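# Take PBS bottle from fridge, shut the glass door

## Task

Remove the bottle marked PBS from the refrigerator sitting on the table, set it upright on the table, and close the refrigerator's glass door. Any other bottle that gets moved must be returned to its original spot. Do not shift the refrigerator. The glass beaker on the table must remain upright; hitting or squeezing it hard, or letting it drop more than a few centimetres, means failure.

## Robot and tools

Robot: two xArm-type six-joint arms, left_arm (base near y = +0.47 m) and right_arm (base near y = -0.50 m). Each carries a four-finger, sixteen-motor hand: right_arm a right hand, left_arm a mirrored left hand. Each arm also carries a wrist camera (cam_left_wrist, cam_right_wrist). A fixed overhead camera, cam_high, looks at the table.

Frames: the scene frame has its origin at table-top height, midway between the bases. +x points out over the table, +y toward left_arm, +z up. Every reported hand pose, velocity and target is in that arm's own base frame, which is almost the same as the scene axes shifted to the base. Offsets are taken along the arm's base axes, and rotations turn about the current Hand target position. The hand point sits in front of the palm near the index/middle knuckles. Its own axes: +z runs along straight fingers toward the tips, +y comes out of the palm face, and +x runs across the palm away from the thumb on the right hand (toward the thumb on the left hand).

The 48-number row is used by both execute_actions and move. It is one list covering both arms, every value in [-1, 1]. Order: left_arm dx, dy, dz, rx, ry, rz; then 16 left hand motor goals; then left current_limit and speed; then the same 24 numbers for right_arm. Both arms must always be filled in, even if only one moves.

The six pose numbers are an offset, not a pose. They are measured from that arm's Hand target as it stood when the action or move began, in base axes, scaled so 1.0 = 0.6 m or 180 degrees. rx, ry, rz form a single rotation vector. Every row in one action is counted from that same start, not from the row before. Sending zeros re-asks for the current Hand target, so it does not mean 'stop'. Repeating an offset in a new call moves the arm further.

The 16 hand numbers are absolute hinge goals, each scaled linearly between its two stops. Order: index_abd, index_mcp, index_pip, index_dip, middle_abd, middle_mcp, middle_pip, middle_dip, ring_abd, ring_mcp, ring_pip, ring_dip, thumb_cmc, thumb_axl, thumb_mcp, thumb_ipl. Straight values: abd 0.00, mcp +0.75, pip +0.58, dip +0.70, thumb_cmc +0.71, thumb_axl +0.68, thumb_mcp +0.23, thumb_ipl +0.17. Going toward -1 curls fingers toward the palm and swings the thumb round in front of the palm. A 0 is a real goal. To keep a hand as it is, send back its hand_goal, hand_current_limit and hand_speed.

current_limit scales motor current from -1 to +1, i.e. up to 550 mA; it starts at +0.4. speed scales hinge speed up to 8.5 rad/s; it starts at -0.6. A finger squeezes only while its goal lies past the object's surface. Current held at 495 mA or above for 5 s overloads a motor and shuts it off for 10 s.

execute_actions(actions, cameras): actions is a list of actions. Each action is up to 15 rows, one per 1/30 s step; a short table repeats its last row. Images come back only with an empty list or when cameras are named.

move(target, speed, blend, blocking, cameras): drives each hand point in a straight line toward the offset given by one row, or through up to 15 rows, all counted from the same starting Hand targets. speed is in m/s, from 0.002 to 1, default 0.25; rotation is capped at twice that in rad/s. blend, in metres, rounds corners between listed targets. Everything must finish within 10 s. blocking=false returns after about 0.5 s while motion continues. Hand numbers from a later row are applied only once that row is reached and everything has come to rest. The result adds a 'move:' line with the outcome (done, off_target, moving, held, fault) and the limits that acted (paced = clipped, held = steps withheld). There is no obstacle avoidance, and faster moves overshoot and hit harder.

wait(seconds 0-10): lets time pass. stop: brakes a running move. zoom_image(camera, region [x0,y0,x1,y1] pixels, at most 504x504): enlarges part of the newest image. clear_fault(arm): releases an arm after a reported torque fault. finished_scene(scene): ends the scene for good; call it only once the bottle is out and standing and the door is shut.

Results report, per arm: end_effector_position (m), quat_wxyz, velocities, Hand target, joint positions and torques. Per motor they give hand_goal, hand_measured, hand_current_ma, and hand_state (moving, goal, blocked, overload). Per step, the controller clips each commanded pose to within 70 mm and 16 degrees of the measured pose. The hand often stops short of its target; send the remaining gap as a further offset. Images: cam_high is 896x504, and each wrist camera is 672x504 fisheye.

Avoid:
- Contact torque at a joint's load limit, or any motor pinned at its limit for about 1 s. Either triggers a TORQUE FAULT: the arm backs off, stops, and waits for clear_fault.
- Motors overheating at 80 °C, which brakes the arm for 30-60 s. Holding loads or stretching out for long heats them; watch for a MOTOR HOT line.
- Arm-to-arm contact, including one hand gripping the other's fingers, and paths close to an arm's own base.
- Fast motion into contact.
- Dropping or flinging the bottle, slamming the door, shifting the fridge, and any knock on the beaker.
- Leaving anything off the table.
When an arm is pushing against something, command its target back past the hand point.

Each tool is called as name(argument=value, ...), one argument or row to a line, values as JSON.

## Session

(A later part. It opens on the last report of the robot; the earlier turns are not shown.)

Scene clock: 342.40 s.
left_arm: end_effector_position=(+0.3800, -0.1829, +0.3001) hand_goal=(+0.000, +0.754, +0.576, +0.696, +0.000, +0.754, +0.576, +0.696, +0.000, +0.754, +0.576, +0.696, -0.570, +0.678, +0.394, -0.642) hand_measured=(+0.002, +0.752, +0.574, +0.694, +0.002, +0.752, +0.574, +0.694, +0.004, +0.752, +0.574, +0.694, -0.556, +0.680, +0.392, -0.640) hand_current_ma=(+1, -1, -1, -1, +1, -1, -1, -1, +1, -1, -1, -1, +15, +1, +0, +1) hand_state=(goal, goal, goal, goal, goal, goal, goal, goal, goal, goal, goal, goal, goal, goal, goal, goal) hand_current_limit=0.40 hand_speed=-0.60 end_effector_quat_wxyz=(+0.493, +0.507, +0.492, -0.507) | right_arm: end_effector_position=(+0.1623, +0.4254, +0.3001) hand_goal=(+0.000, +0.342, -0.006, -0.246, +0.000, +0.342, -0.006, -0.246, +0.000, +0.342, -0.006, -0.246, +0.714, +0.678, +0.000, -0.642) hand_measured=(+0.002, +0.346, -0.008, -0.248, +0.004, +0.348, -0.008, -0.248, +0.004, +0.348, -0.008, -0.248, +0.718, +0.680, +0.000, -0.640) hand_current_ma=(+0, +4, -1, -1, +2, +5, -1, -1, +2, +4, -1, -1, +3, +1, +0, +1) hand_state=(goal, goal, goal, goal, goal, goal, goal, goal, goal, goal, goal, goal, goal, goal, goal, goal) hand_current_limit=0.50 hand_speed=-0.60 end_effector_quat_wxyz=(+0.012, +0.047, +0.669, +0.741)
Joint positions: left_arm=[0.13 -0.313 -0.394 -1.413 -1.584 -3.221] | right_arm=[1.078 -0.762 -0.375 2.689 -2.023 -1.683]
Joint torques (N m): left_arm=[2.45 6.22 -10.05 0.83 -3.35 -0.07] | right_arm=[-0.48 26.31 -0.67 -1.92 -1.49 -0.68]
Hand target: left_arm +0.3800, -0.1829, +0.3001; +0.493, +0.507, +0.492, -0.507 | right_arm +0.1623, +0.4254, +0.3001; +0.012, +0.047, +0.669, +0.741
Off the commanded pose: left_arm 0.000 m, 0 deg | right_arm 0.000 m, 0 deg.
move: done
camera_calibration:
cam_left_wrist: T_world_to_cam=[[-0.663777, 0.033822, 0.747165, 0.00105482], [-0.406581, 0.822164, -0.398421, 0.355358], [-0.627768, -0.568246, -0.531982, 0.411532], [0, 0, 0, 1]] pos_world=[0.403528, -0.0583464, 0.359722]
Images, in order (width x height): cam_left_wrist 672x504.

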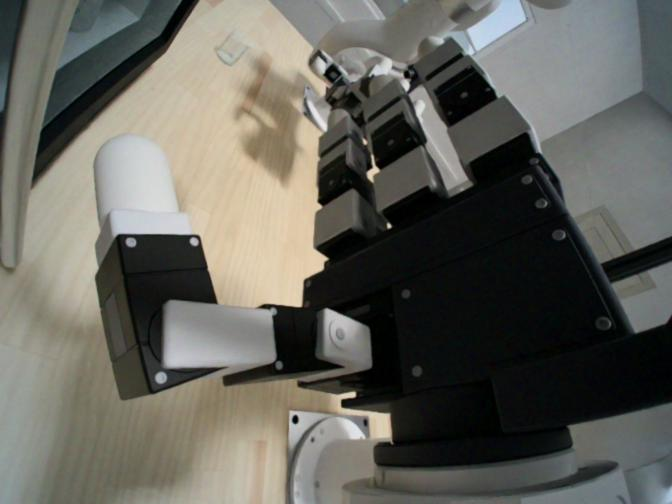

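move(
  target=[
    [0.1833,0.0832,0,0,0,0,0,0.754,0.576,0.696,0,0.754,0.576,0.696,0,0.754,0.576,0.696,-0.571,0.678,0.393,-0.643,0.4,-0.6,0,0,0,0,0,0,0,0.3425,-0.007,-0.246,0,0.3425,-0.007,-0.246,0,0.3425,-0.007,-0.246,0.714,0.678,0.0,-0.643,0.5,-0.6],
    [0.225,0.0820,0,0,0,0,0,0.754,0.576,0.696,0,0.754,0.576,0.696,0,0.754,0.576,0.696,-0.571,0.678,0.393,-0.643,0.4,-0.6,0,0,0,0,0,0,0,0.3425,-0.007,-0.246,0,0.3425,-0.007,-0.246,0,0.3425,-0.007,-0.246,0.714,0.678,0.0,-0.643,0.5,-0.6],
  ],
  speed=[0.12,0.03],
  cameras=["cam_left_wrist"],
)

zoom_image(
  camera="cam_left_wrist",
  region=[0, 0, 400, 400],
)

Scene clock: 345.60 s.
left_arm: end_effector_position=(+0.5150, -0.1337, +0.3001) hand_goal=(+0.000, +0.754, +0.576, +0.696, +0.000, +0.754, +0.576, +0.696, +0.000, +0.754, +0.576, +0.696, -0.570, +0.678, +0.394, -0.642) hand_measured=(+0.002, +0.752, +0.574, +0.694, +0.002, +0.752, +0.574, +0.694, +0.004, +0.752, +0.574, +0.694, -0.556, +0.680, +0.392, -0.640) hand_current_ma=(+1, +0, -1, -1, +1, -1, -1, -1, +1, -1, -1, -1, +15, +1, +0, +1) hand_state=(goal, goal, goal, goal, goal, goal, goal, goal, goal, goal, goal, goal, goal, goal, goal, goal) hand_current_limit=0.40 hand_speed=-0.60 end_effector_quat_wxyz=(+0.493, +0.507, +0.492, -0.507) | right_arm: end_effector_position=(+0.1623, +0.4254, +0.3001) hand_goal=(+0.000, +0.342, -0.006, -0.246, +0.000, +0.342, -0.006, -0.246, +0.000, +0.342, -0.006, -0.246, +0.714, +0.678, +0.000, -0.642) hand_measured=(+0.002, +0.346, -0.008, -0.248, +0.004, +0.348, -0.008, -0.248, +0.004, +0.348, -0.008, -0.248, +0.718, +0.680, +0.000, -0.640) hand_current_ma=(+0, +4, -1, -1, +2, +5, -1, -1, +2, +4, -1, -1, +3, +1, +0, +1) hand_state=(goal, goal, goal, goal, goal, goal, goal, goal, goal, goal, goal, goal, goal, goal, goal, goal) hand_current_limit=0.50 hand_speed=-0.60 end_effector_quat_wxyz=(+0.012, +0.047, +0.669, +0.741)
Joint positions: left_arm=[0.2 -0.531 -0.773 -1.348 -1.626 -3.377] | right_arm=[1.078 -0.762 -0.375 2.689 -2.023 -1.683]
Joint torques (N m): left_arm=[-1.6 10.64 -12.21 -1.71 -3.34 0.03] | right_arm=[-2 25.71 -1.54 -2.08 -1.27 -0.67]
Hand target: left_arm +0.5150, -0.1337, +0.3001; +0.493, +0.507, +0.492, -0.507 | right_arm +0.1623, +0.4254, +0.3001; +0.012, +0.047, +0.669, +0.741
Off the commanded pose: left_arm 0.000 m, 0 deg | right_arm 0.000 m, 0 deg.
move: done
camera_calibration:
cam_left_wrist: T_world_to_cam=[[-0.663777, 0.033822, 0.747165, 0.0890007], [-0.406581, 0.822164, -0.398421, 0.369796], [-0.627768, -0.568246, -0.531982, 0.524239], [0, 0, 0, 1]] pos_world=[0.538528, -0.00914643, 0.359722]
Images, in order (width x height): cam_left_wrist 672x504.

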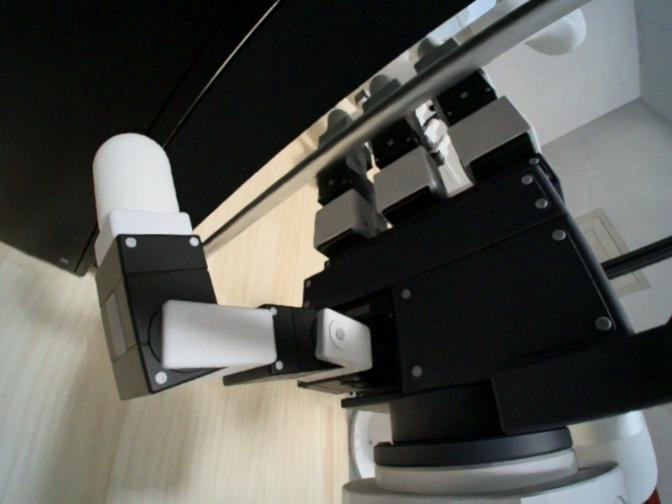

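Scaled by 1.260 from the camera's 672x504 image, which has a finer 960x720 frame.

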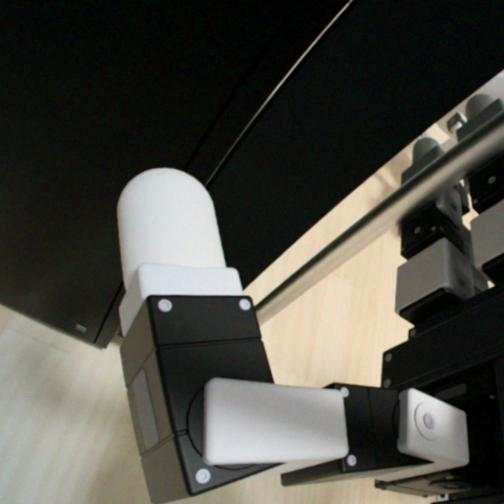

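execute_actions(
  actions=[],
  cameras=["all"],
)

Scene clock: 346.63 s.
left_arm: end_effector_position=(+0.5150, -0.1337, +0.3001) hand_goal=(+0.000, +0.754, +0.576, +0.696, +0.000, +0.754, +0.576, +0.696, +0.000, +0.754, +0.576, +0.696, -0.570, +0.678, +0.394, -0.642) hand_measured=(+0.002, +0.752, +0.574, +0.694, +0.002, +0.752, +0.574, +0.694, +0.004, +0.752, +0.574, +0.694, -0.556, +0.680, +0.392, -0.640) hand_current_ma=(+1, +0, -1, -1, +1, -1, -1, -1, +1, -1, -1, -1, +15, +1, +0, +1) hand_state=(goal, goal, goal, goal, goal, goal, goal, goal, goal, goal, goal, goal, goal, goal, goal, goal) hand_current_limit=0.40 hand_speed=-0.60 end_effector_quat_wxyz=(+0.493, +0.507, +0.492, -0.507) | right_arm: end_effector_position=(+0.1623, +0.4254, +0.3001) hand_goal=(+0.000, +0.342, -0.006, -0.246, +0.000, +0.342, -0.006, -0.246, +0.000, +0.342, -0.006, -0.246, +0.714, +0.678, +0.000, -0.642) hand_measured=(+0.002, +0.346, -0.008, -0.248, +0.004, +0.348, -0.008, -0.248, +0.004, +0.348, -0.008, -0.248, +0.718, +0.680, +0.000, -0.640) hand_current_ma=(+0, +4, -1, -1, +2, +5, -1, -1, +2, +4, -1, -1, +3, +1, +0, +1) hand_state=(goal, goal, goal, goal, goal, goal, goal, goal, goal, goal, goal, goal, goal, goal, goal, goal) hand_current_limit=0.50 hand_speed=-0.60 end_effector_quat_wxyz=(+0.012, +0.047, +0.669, +0.741)
Joint positions: left_arm=[0.2 -0.531 -0.773 -1.348 -1.626 -3.377] | right_arm=[1.078 -0.762 -0.375 2.689 -2.023 -1.683]
Joint velocities: within noise
Joint torques (N m): left_arm=[-1.73 11.71 -12.08 -1.72 -3.28 -0.12] | right_arm=[-0.13 26.21 -1.32 -2.06 -1.38 -0.67]
Hand target: left_arm +0.5150, -0.1337, +0.3001; +0.493, +0.507, +0.492, -0.507 | right_arm +0.1623, +0.4254, +0.3001; +0.012, +0.047, +0.669, +0.741
Off the commanded pose: left_arm 0.000 m, 0 deg | right_arm 0.000 m, 0 deg.
camera_calibration:
cam_left_wrist: T_world_to_cam=[[-0.663777, 0.033822, 0.747165, 0.0890007], [-0.406581, 0.822164, -0.398421, 0.369796], [-0.627768, -0.568246, -0.531982, 0.524239], [0, 0, 0, 1]] pos_world=[0.538528, -0.00914643, 0.359722]
cam_right_wrist: T_world_to_cam=[[0.790752, -0.186181, 0.583137, -0.202019], [0.276295, -0.741511, -0.61141, 0.398608], [0.546235, 0.644592, -0.53491, -0.0792685], [0, 0, 0, 1]] pos_world=[0.0929125, 0.309056, 0.319117]

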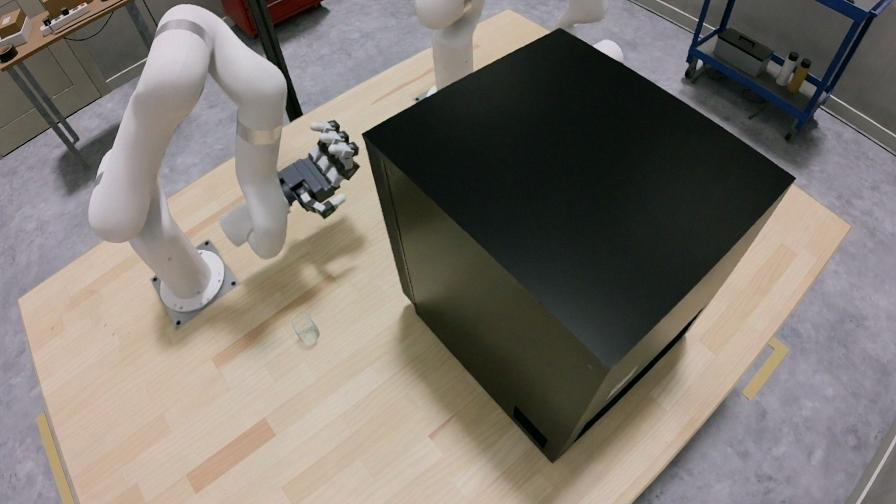

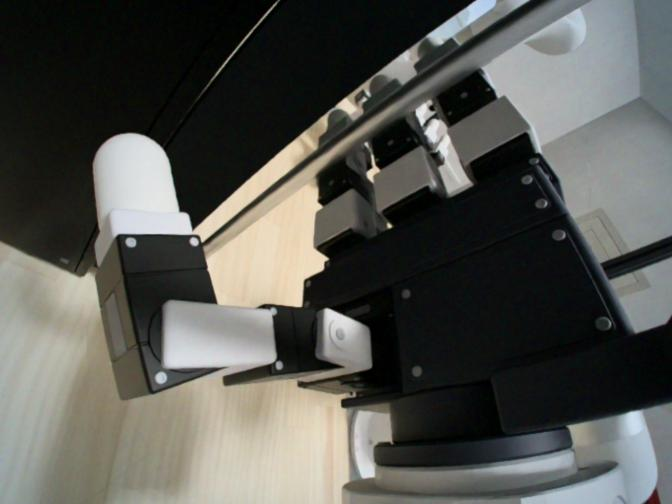

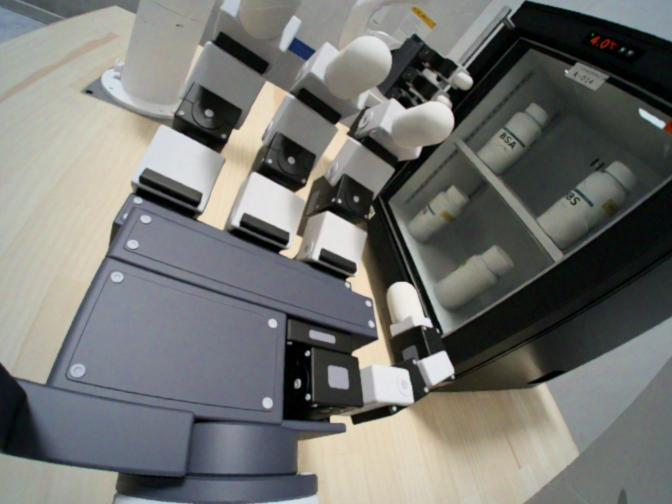

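move(
  target=[
    [0.01,0,0,0,0,0, 0,0.754,0.576,0.696,0,0.754,0.576,0.696,0,0.754,0.576,0.696,-0.571,0.678,0.393,-0.643,0.4,-0.6, 0,0,0,0,0,0, 0,0.3425,-0.007,-0.246,0,0.3425,-0.007,-0.246,0,0.3425,-0.007,-0.246,0.714,0.678,0,-0.643,0.5,-0.6],
    [0.0183,0,0,0,0,0, 0,0.754,0.576,0.696,0,0.754,0.576,0.696,0,0.754,0.576,0.696,-0.571,0.678,0.393,-0.643,0.4,-0.6, 0,0,0,0,0,0, 0,0.3425,-0.007,-0.246,0,0.3425,-0.007,-0.246,0,0.3425,-0.007,-0.246,0.714,0.678,0,-0.643,0.5,-0.6],
  ],
  speed=[0.03,0.03],
  cameras=["cam_left_wrist"],
)

Scene clock: 348.23 s.
left_arm: end_effector_position=(+0.5259, -0.1338, +0.3001) hand_goal=(+0.000, +0.754, +0.576, +0.696, +0.000, +0.754, +0.576, +0.696, +0.000, +0.754, +0.576, +0.696, -0.570, +0.678, +0.394, -0.642) hand_measured=(+0.002, +0.842, +0.572, +0.694, +0.002, +0.846, +0.572, +0.694, +0.004, +0.850, +0.572, +0.694, -0.556, +0.680, +0.392, -0.640) hand_current_ma=(+1, +232, -2, -1, +1, +251, -2, -1, +1, +267, -2, -1, +15, +1, +0, +1) hand_state=(goal, blocked, goal, goal, goal, blocked, goal, goal, goal, blocked, goal, goal, goal, goal, goal, goal) hand_current_limit=0.40 hand_speed=-0.60 end_effector_quat_wxyz=(+0.493, +0.507, +0.492, -0.507) | right_arm: end_effector_position=(+0.1623, +0.4254, +0.3001) hand_goal=(+0.000, +0.342, -0.006, -0.246, +0.000, +0.342, -0.006, -0.246, +0.000, +0.342, -0.006, -0.246, +0.714, +0.678, +0.000, -0.642) hand_measured=(+0.002, +0.346, -0.008, -0.248, +0.004, +0.348, -0.008, -0.248, +0.004, +0.348, -0.008, -0.248, +0.718, +0.680, +0.000, -0.640) hand_current_ma=(+0, +4, -1, -1, +2, +5, -1, -1, +2, +4, -1, -1, +3, +1, +0, +1) hand_state=(goal, goal, goal, goal, goal, goal, goal, goal, goal, goal, goal, goal, goal, goal, goal, goal) hand_current_limit=0.50 hand_speed=-0.60 end_effector_quat_wxyz=(+0.012, +0.047, +0.669, +0.741)
Joint positions: left_arm=[0.196 -0.548 -0.804 -1.353 -1.628 -3.39] | right_arm=[1.078 -0.762 -0.375 2.689 -2.023 -1.683]
Joint torques (N m): left_arm=[-4.21 13 -22.09 -14.61 0.62 -0.29] | right_arm=[-1.18 26.1 -1.31 -1.82 -1.42 -0.86]
Hand target: left_arm +0.5260, -0.1337, +0.3001; +0.493, +0.507, +0.492, -0.507 | right_arm +0.1623, +0.4254, +0.3001; +0.012, +0.047, +0.669, +0.741
Off the commanded pose: left_arm 0.000 m, 0 deg | right_arm 0.000 m, 0 deg.
move: done
camera_calibration:
cam_left_wrist: T_world_to_cam=[[-0.663697, 0.0340475, 0.747227, 0.0962378], [-0.406418, 0.822229, -0.398451, 0.37419], [-0.627958, -0.568137, -0.531873, 0.531211], [0, 0, 0, 1]] pos_world=[0.549529, -0.0091455, 0.359722]
Images, in order (width x height): cam_left_wrist 672x504.

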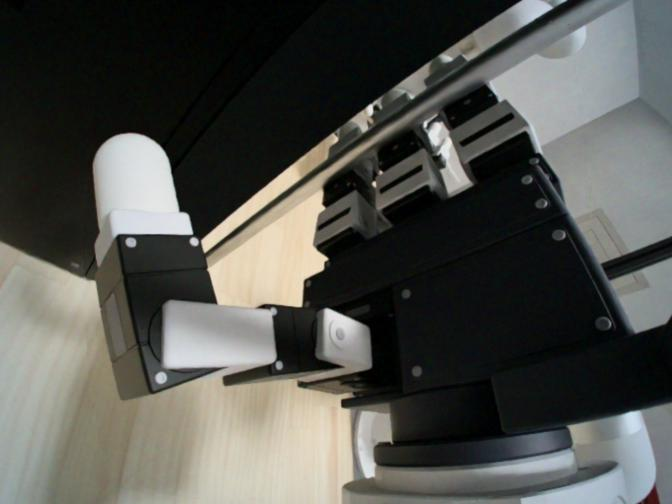

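move(
  target=[
    [-0.03,0,0,0,0,0, 0,0.754,0.576,0.696,0,0.754,0.576,0.696,0,0.754,0.576,0.696,-0.571,0.678,0.393,-0.643,0.4,-0.6, 0,0,0,0,0,0, 0,0.3425,-0.007,-0.246,0,0.3425,-0.007,-0.246,0,0.3425,-0.007,-0.246,0.714,0.678,0,-0.643,0.5,-0.6],
    [-0.18,0,0,0,0,0, 0,0.754,0.576,0.696,0,0.754,0.576,0.696,0,0.754,0.576,0.696,-0.571,0.678,0.393,-0.643,0.4,-0.6, 0,0,0,0,0,0, 0,0.3425,-0.007,-0.246,0,0.3425,-0.007,-0.246,0,0.3425,-0.007,-0.246,0.714,0.678,0,-0.643,0.5,-0.6],
  ],
  speed=[0.05,0.15],
  blend=[0.01,0],
  cameras=["all"],
)

Scene clock: 349.90 s.
left_arm: end_effector_position=(+0.4180, -0.1337, +0.3001) hand_goal=(+0.000, +0.754, +0.576, +0.696, +0.000, +0.754, +0.576, +0.696, +0.000, +0.754, +0.576, +0.696, -0.570, +0.678, +0.394, -0.642) hand_measured=(+0.002, +0.756, +0.574, +0.694, +0.002, +0.756, +0.574, +0.694, +0.004, +0.756, +0.574, +0.694, -0.556, +0.680, +0.392, -0.640) hand_current_ma=(+1, +0, -1, -1, +1, +1, -1, -1, +1, +1, -1, -1, +15, +1, +0, +1) hand_state=(goal, goal, goal, goal, goal, goal, goal, goal, goal, goal, goal, goal, goal, goal, goal, goal) hand_current_limit=0.40 hand_speed=-0.60 end_effector_quat_wxyz=(+0.493, +0.507, +0.492, -0.507) | right_arm: end_effector_position=(+0.1623, +0.4254, +0.3001) hand_goal=(+0.000, +0.342, -0.006, -0.246, +0.000, +0.342, -0.006, -0.246, +0.000, +0.342, -0.006, -0.246, +0.714, +0.678, +0.000, -0.642) hand_measured=(+0.002, +0.346, -0.008, -0.248, +0.004, +0.348, -0.008, -0.248, +0.004, +0.348, -0.008, -0.248, +0.718, +0.680, +0.000, -0.640) hand_current_ma=(+0, +4, -1, -1, +2, +5, -1, -1, +2, +4, -1, -1, +3, +1, +0, +1) hand_state=(goal, goal, goal, goal, goal, goal, goal, goal, goal, goal, goal, goal, goal, goal, goal, goal) hand_current_limit=0.50 hand_speed=-0.60 end_effector_quat_wxyz=(+0.012, +0.047, +0.669, +0.741)
Joint positions: left_arm=[0.255 -0.385 -0.516 -1.289 -1.608 -3.266] | right_arm=[1.078 -0.762 -0.375 2.689 -2.023 -1.683]
Joint torques (N m): left_arm=[2.14 25.05 -4.11 0.45 -0.69 0.54] | right_arm=[-2.43 25.97 -1.43 -1.81 -1.32 -0.77]
Hand target: left_arm +0.4180, -0.1337, +0.3001; +0.493, +0.507, +0.492, -0.507 | right_arm +0.1623, +0.4254, +0.3001; +0.012, +0.047, +0.669, +0.741
Off the commanded pose: left_arm 0.000 m, 0 deg | right_arm 0.000 m, 0 deg.
move: done; blend cut to 0.009 m at target 1
camera_calibration:
cam_left_wrist: T_world_to_cam=[[-0.663804, 0.033876, 0.747139, 0.024636], [-0.406538, 0.822161, -0.39847, 0.330356], [-0.627768, -0.568246, -0.531982, 0.463345], [0, 0, 0, 1]] pos_world=[0.441528, -0.00914632, 0.359721]
cam_right_wrist: T_world_to_cam=[[0.790752, -0.186181, 0.583137, -0.202019], [0.276295, -0.741511, -0.61141, 0.398608], [0.546235, 0.644592, -0.53491, -0.0792685], [0, 0, 0, 1]] pos_world=[0.0929125, 0.309056, 0.319117]

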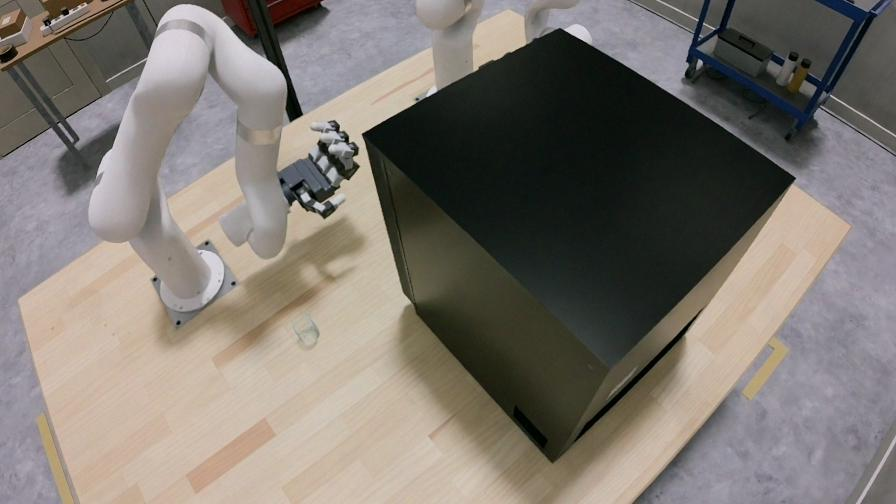

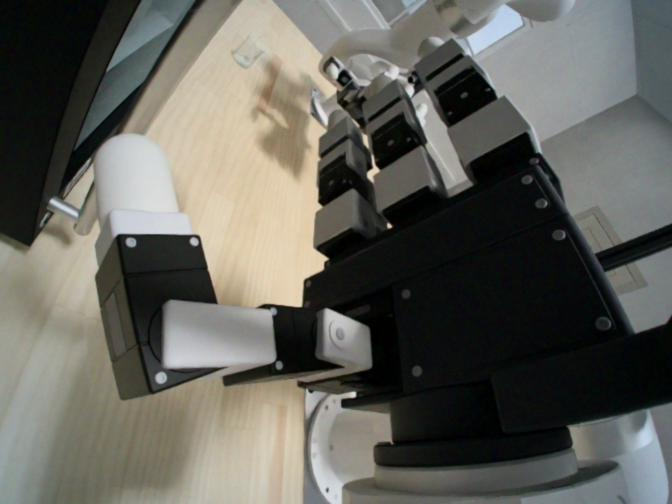

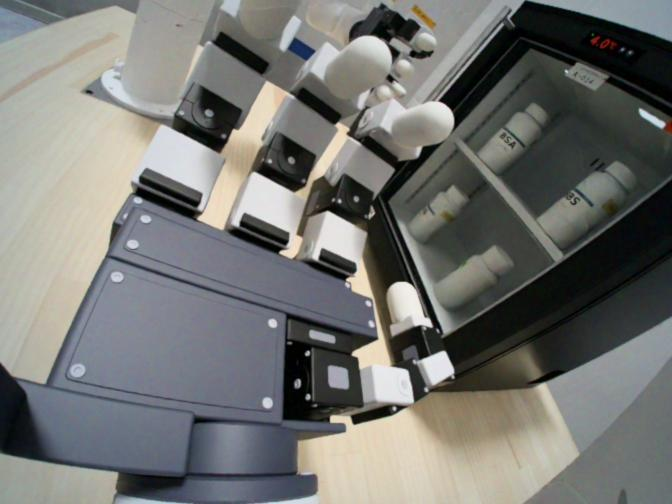

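execute_actions(
  actions=[
    [[-0.0,0,0,0,0,0, 0,0.754,0.576,0.696,0,0.754,0.576,0.696,0,0.754,0.576,0.696,-0.571,0.678,0.393,-0.643,0.4,-0.6, 0,0,0,0,0,0, 0,-0.5,-0.5,-0.3,0,-0.5,-0.5,-0.3,0,-0.5,-0.5,-0.3,0.714,0.678,0,-0.643,0.5,-0.4]],
    [[-0.0,0,0,0,0,0, 0,0.754,0.576,0.696,0,0.754,0.576,0.696,0,0.754,0.576,0.696,-0.571,0.678,0.393,-0.643,0.4,-0.6, 0,0,0,0,0,0, 0,-0.5,-0.5,-0.3,0,-0.5,-0.5,-0.3,0,-0.5,-0.5,-0.3,0.714,0.678,0,-0.643,0.5,-0.4]],
  ],
  cameras=["cam_right_wrist"],
)

Scene clock: 352.17 s.
left_arm: end_effector_position=(+0.4180, -0.1337, +0.3001) hand_goal=(+0.000, +0.754, +0.576, +0.696, +0.000, +0.754, +0.576, +0.696, +0.000, +0.754, +0.576, +0.696, -0.570, +0.678, +0.394, -0.642) hand_measured=(+0.002, +0.756, +0.574, +0.694, +0.002, +0.756, +0.574, +0.694, +0.004, +0.756, +0.574, +0.694, -0.556, +0.680, +0.392, -0.640) hand_current_ma=(+1, +0, -1, -1, +1, +1, -1, -1, +1, +1, -1, -1, +15, +1, +0, +1) hand_state=(goal, goal, goal, goal, goal, goal, goal, goal, goal, goal, goal, goal, goal, goal, goal, goal) hand_current_limit=0.40 hand_speed=-0.60 end_effector_quat_wxyz=(+0.493, +0.507, +0.492, -0.507) | right_arm: end_effector_position=(+0.1623, +0.4254, +0.3001) hand_goal=(+0.000, -0.500, -0.500, -0.300, +0.000, -0.500, -0.500, -0.300, +0.000, -0.500, -0.500, -0.300, +0.714, +0.678, +0.000, -0.642) hand_measured=(+0.002, -0.500, -0.500, -0.298, +0.004, -0.500, -0.500, -0.298, +0.004, -0.500, -0.500, -0.298, +0.718, +0.680, +0.000, -0.640) hand_current_ma=(+0, +0, +0, +1, +2, +0, +0, +1, +2, +0, +0, +1, +3, +1, +0, +1) hand_state=(goal, goal, goal, goal, goal, goal, goal, goal, goal, goal, goal, goal, goal, goal, goal, goal) hand_current_limit=0.50 hand_speed=-0.40 end_effector_quat_wxyz=(+0.012, +0.047, +0.669, +0.741)
Joint positions: left_arm=[0.255 -0.385 -0.516 -1.289 -1.608 -3.266] | right_arm=[1.078 -0.762 -0.375 2.689 -2.023 -1.683]
Joint torques (N m): left_arm=[2.25 24.77 -3.84 0.68 -0.73 0.42] | right_arm=[-0.54 27.92 -1.41 -1.29 -1.06 -0.66]
Hand target: left_arm +0.4180, -0.1337, +0.3001; +0.493, +0.507, +0.492, -0.507 | right_arm +0.1623, +0.4254, +0.3001; +0.012, +0.047, +0.669, +0.741
Off the commanded pose: left_arm 0.000 m, 0 deg | right_arm 0.000 m, 0 deg.
Step readings (end_effector_position of left_arm | right_arm):
0: (+0.4180, -0.1337, +0.3001) | (+0.1623, +0.4254, +0.3001)
1: (+0.4180, -0.1337, +0.3001) | (+0.1623, +0.4254, +0.3001)
2: (+0.4180, -0.1337, +0.3001) | (+0.1623, +0.4254, +0.3001)
4: (+0.4180, -0.1337, +0.3001) | (+0.1623, +0.4254, +0.3001)
8: (+0.4180, -0.1337, +0.3001) | (+0.1623, +0.4254, +0.3001)
15: (+0.4180, -0.1337, +0.3001) | (+0.1623, +0.4254, +0.3001)
16: (+0.4180, -0.1337, +0.3001) | (+0.1623, +0.4254, +0.3001)
17: (+0.4180, -0.1337, +0.3001) | (+0.1623, +0.4254, +0.3001)
19: (+0.4180, -0.1337, +0.3001) | (+0.1623, +0.4254, +0.3001)
23: (+0.4180, -0.1337, +0.3001) | (+0.1623, +0.4254, +0.3001)
30: (+0.4180, -0.1337, +0.3001) | (+0.1623, +0.4254, +0.3001)
camera_calibration:
cam_right_wrist: T_world_to_cam=[[0.790768, -0.186226, 0.5831, -0.201995], [0.276247, -0.7415, -0.611445, 0.398621], [0.546235, 0.644591, -0.53491, -0.0792683], [0, 0, 0, 1]] pos_world=[0.0929127, 0.309056, 0.319117]
Images, in order (width x height): cam_right_wrist 672x504.

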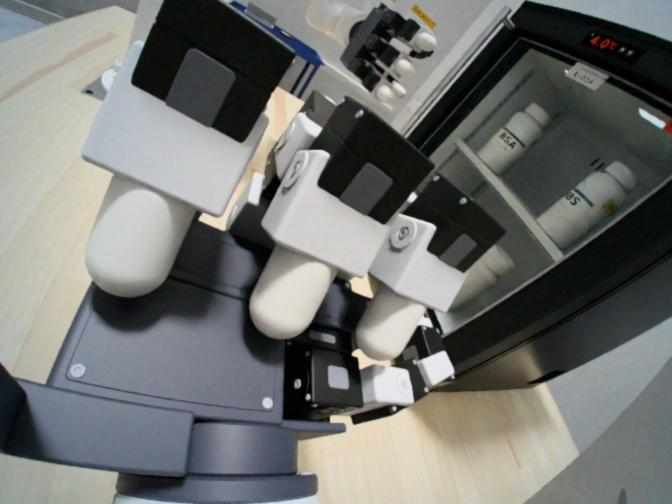

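move(
  target=[0,0,0,0,0,0, 0,0.754,0.576,0.696,0,0.754,0.576,0.696,0,0.754,0.576,0.696,-0.571,0.678,0.393,-0.643,0.4,-0.6, 0,0,0,0,0,0.12, 0,0.92,0.576,0.696,0,0.92,0.576,0.696,0,0.92,0.576,0.696,0.714,0.678,0,-0.643,0.5,-0.4],
  cameras=["cam_right_wrist"],
)

Scene clock: 353.87 s.
left_arm: end_effector_position=(+0.4180, -0.1337, +0.3001) hand_goal=(+0.000, +0.754, +0.576, +0.696, +0.000, +0.754, +0.576, +0.696, +0.000, +0.754, +0.576, +0.696, -0.570, +0.678, +0.394, -0.642) hand_measured=(+0.002, +0.756, +0.574, +0.694, +0.002, +0.756, +0.574, +0.694, +0.004, +0.756, +0.574, +0.694, -0.556, +0.680, +0.392, -0.640) hand_current_ma=(+1, +0, -1, -1, +1, +1, -1, -1, +1, +1, -1, -1, +15, +1, +0, +1) hand_state=(goal, goal, goal, goal, goal, goal, goal, goal, goal, goal, goal, goal, goal, goal, goal, goal) hand_current_limit=0.40 hand_speed=-0.60 end_effector_quat_wxyz=(+0.493, +0.507, +0.492, -0.507) | right_arm: end_effector_position=(+0.1623, +0.4254, +0.3001) hand_goal=(+0.000, +0.920, +0.576, +0.696, +0.000, +0.920, +0.576, +0.696, +0.000, +0.920, +0.576, +0.696, +0.714, +0.678, +0.000, -0.642) hand_measured=(+0.002, +0.926, +0.576, +0.694, +0.004, +0.928, +0.576, +0.694, +0.004, +0.926, +0.576, +0.694, +0.718, +0.680, +0.000, -0.640) hand_current_ma=(+0, +6, +0, -1, +2, +8, +0, -1, +2, +6, +0, -1, +3, +1, +0, +1) hand_state=(goal, goal, goal, goal, goal, goal, goal, goal, goal, goal, goal, goal, goal, goal, goal, goal) hand_current_limit=0.50 hand_speed=-0.40 end_effector_quat_wxyz=(-0.127, -0.079, +0.666, +0.730)
Joint positions: left_arm=[0.255 -0.385 -0.516 -1.289 -1.608 -3.266] | right_arm=[0.832 -0.762 -0.473 2.069 -1.814 -1.77]
Joint torques (N m): left_arm=[2.6 24.76 -3.84 0.59 -0.65 0.49] | right_arm=[0.07 27.46 -6.93 -2.87 -0.31 0.41]
Hand target: left_arm +0.4180, -0.1337, +0.3001; +0.493, +0.507, +0.492, -0.507 | right_arm +0.1623, +0.4254, +0.3001; -0.127, -0.079, +0.666, +0.730
Off the commanded pose: left_arm 0.000 m, 0 deg | right_arm 0.000 m, 0 deg.
move: done
camera_calibration:
cam_right_wrist: T_world_to_cam=[[0.803774, 0.117907, 0.583134, -0.333498], [0.529795, -0.587794, -0.611404, 0.292108], [0.270674, 0.800372, -0.53492, -0.100863], [0, 0, 0, 1]] pos_world=[0.140601, 0.29175, 0.319117]
Images, in order (width x height): cam_right_wrist 672x504.

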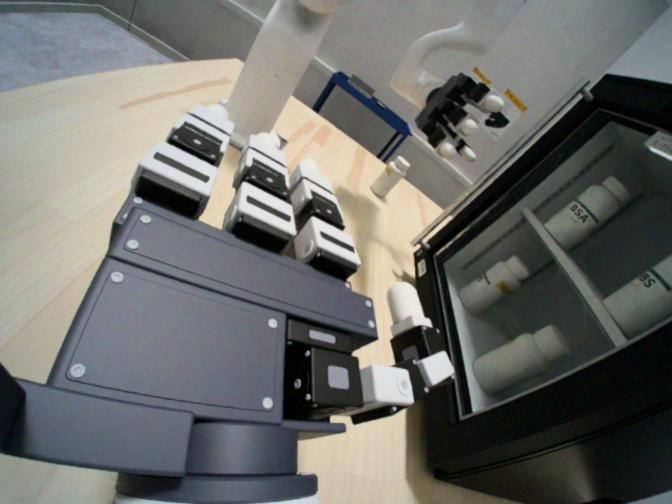

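zoom_image(
  camera="cam_right_wrist",
  region=[350, 80, 672, 400],
)

finished_scene(
  scene=1,
)

Scaled by 1.565 from the camera's 672x504 image, which has a finer 960x720 frame.

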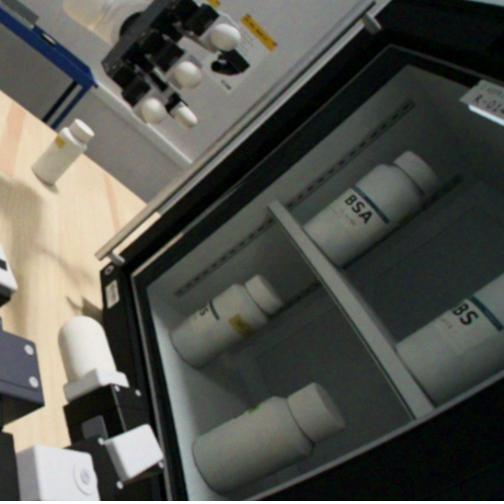

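The scene is finished: the task was done.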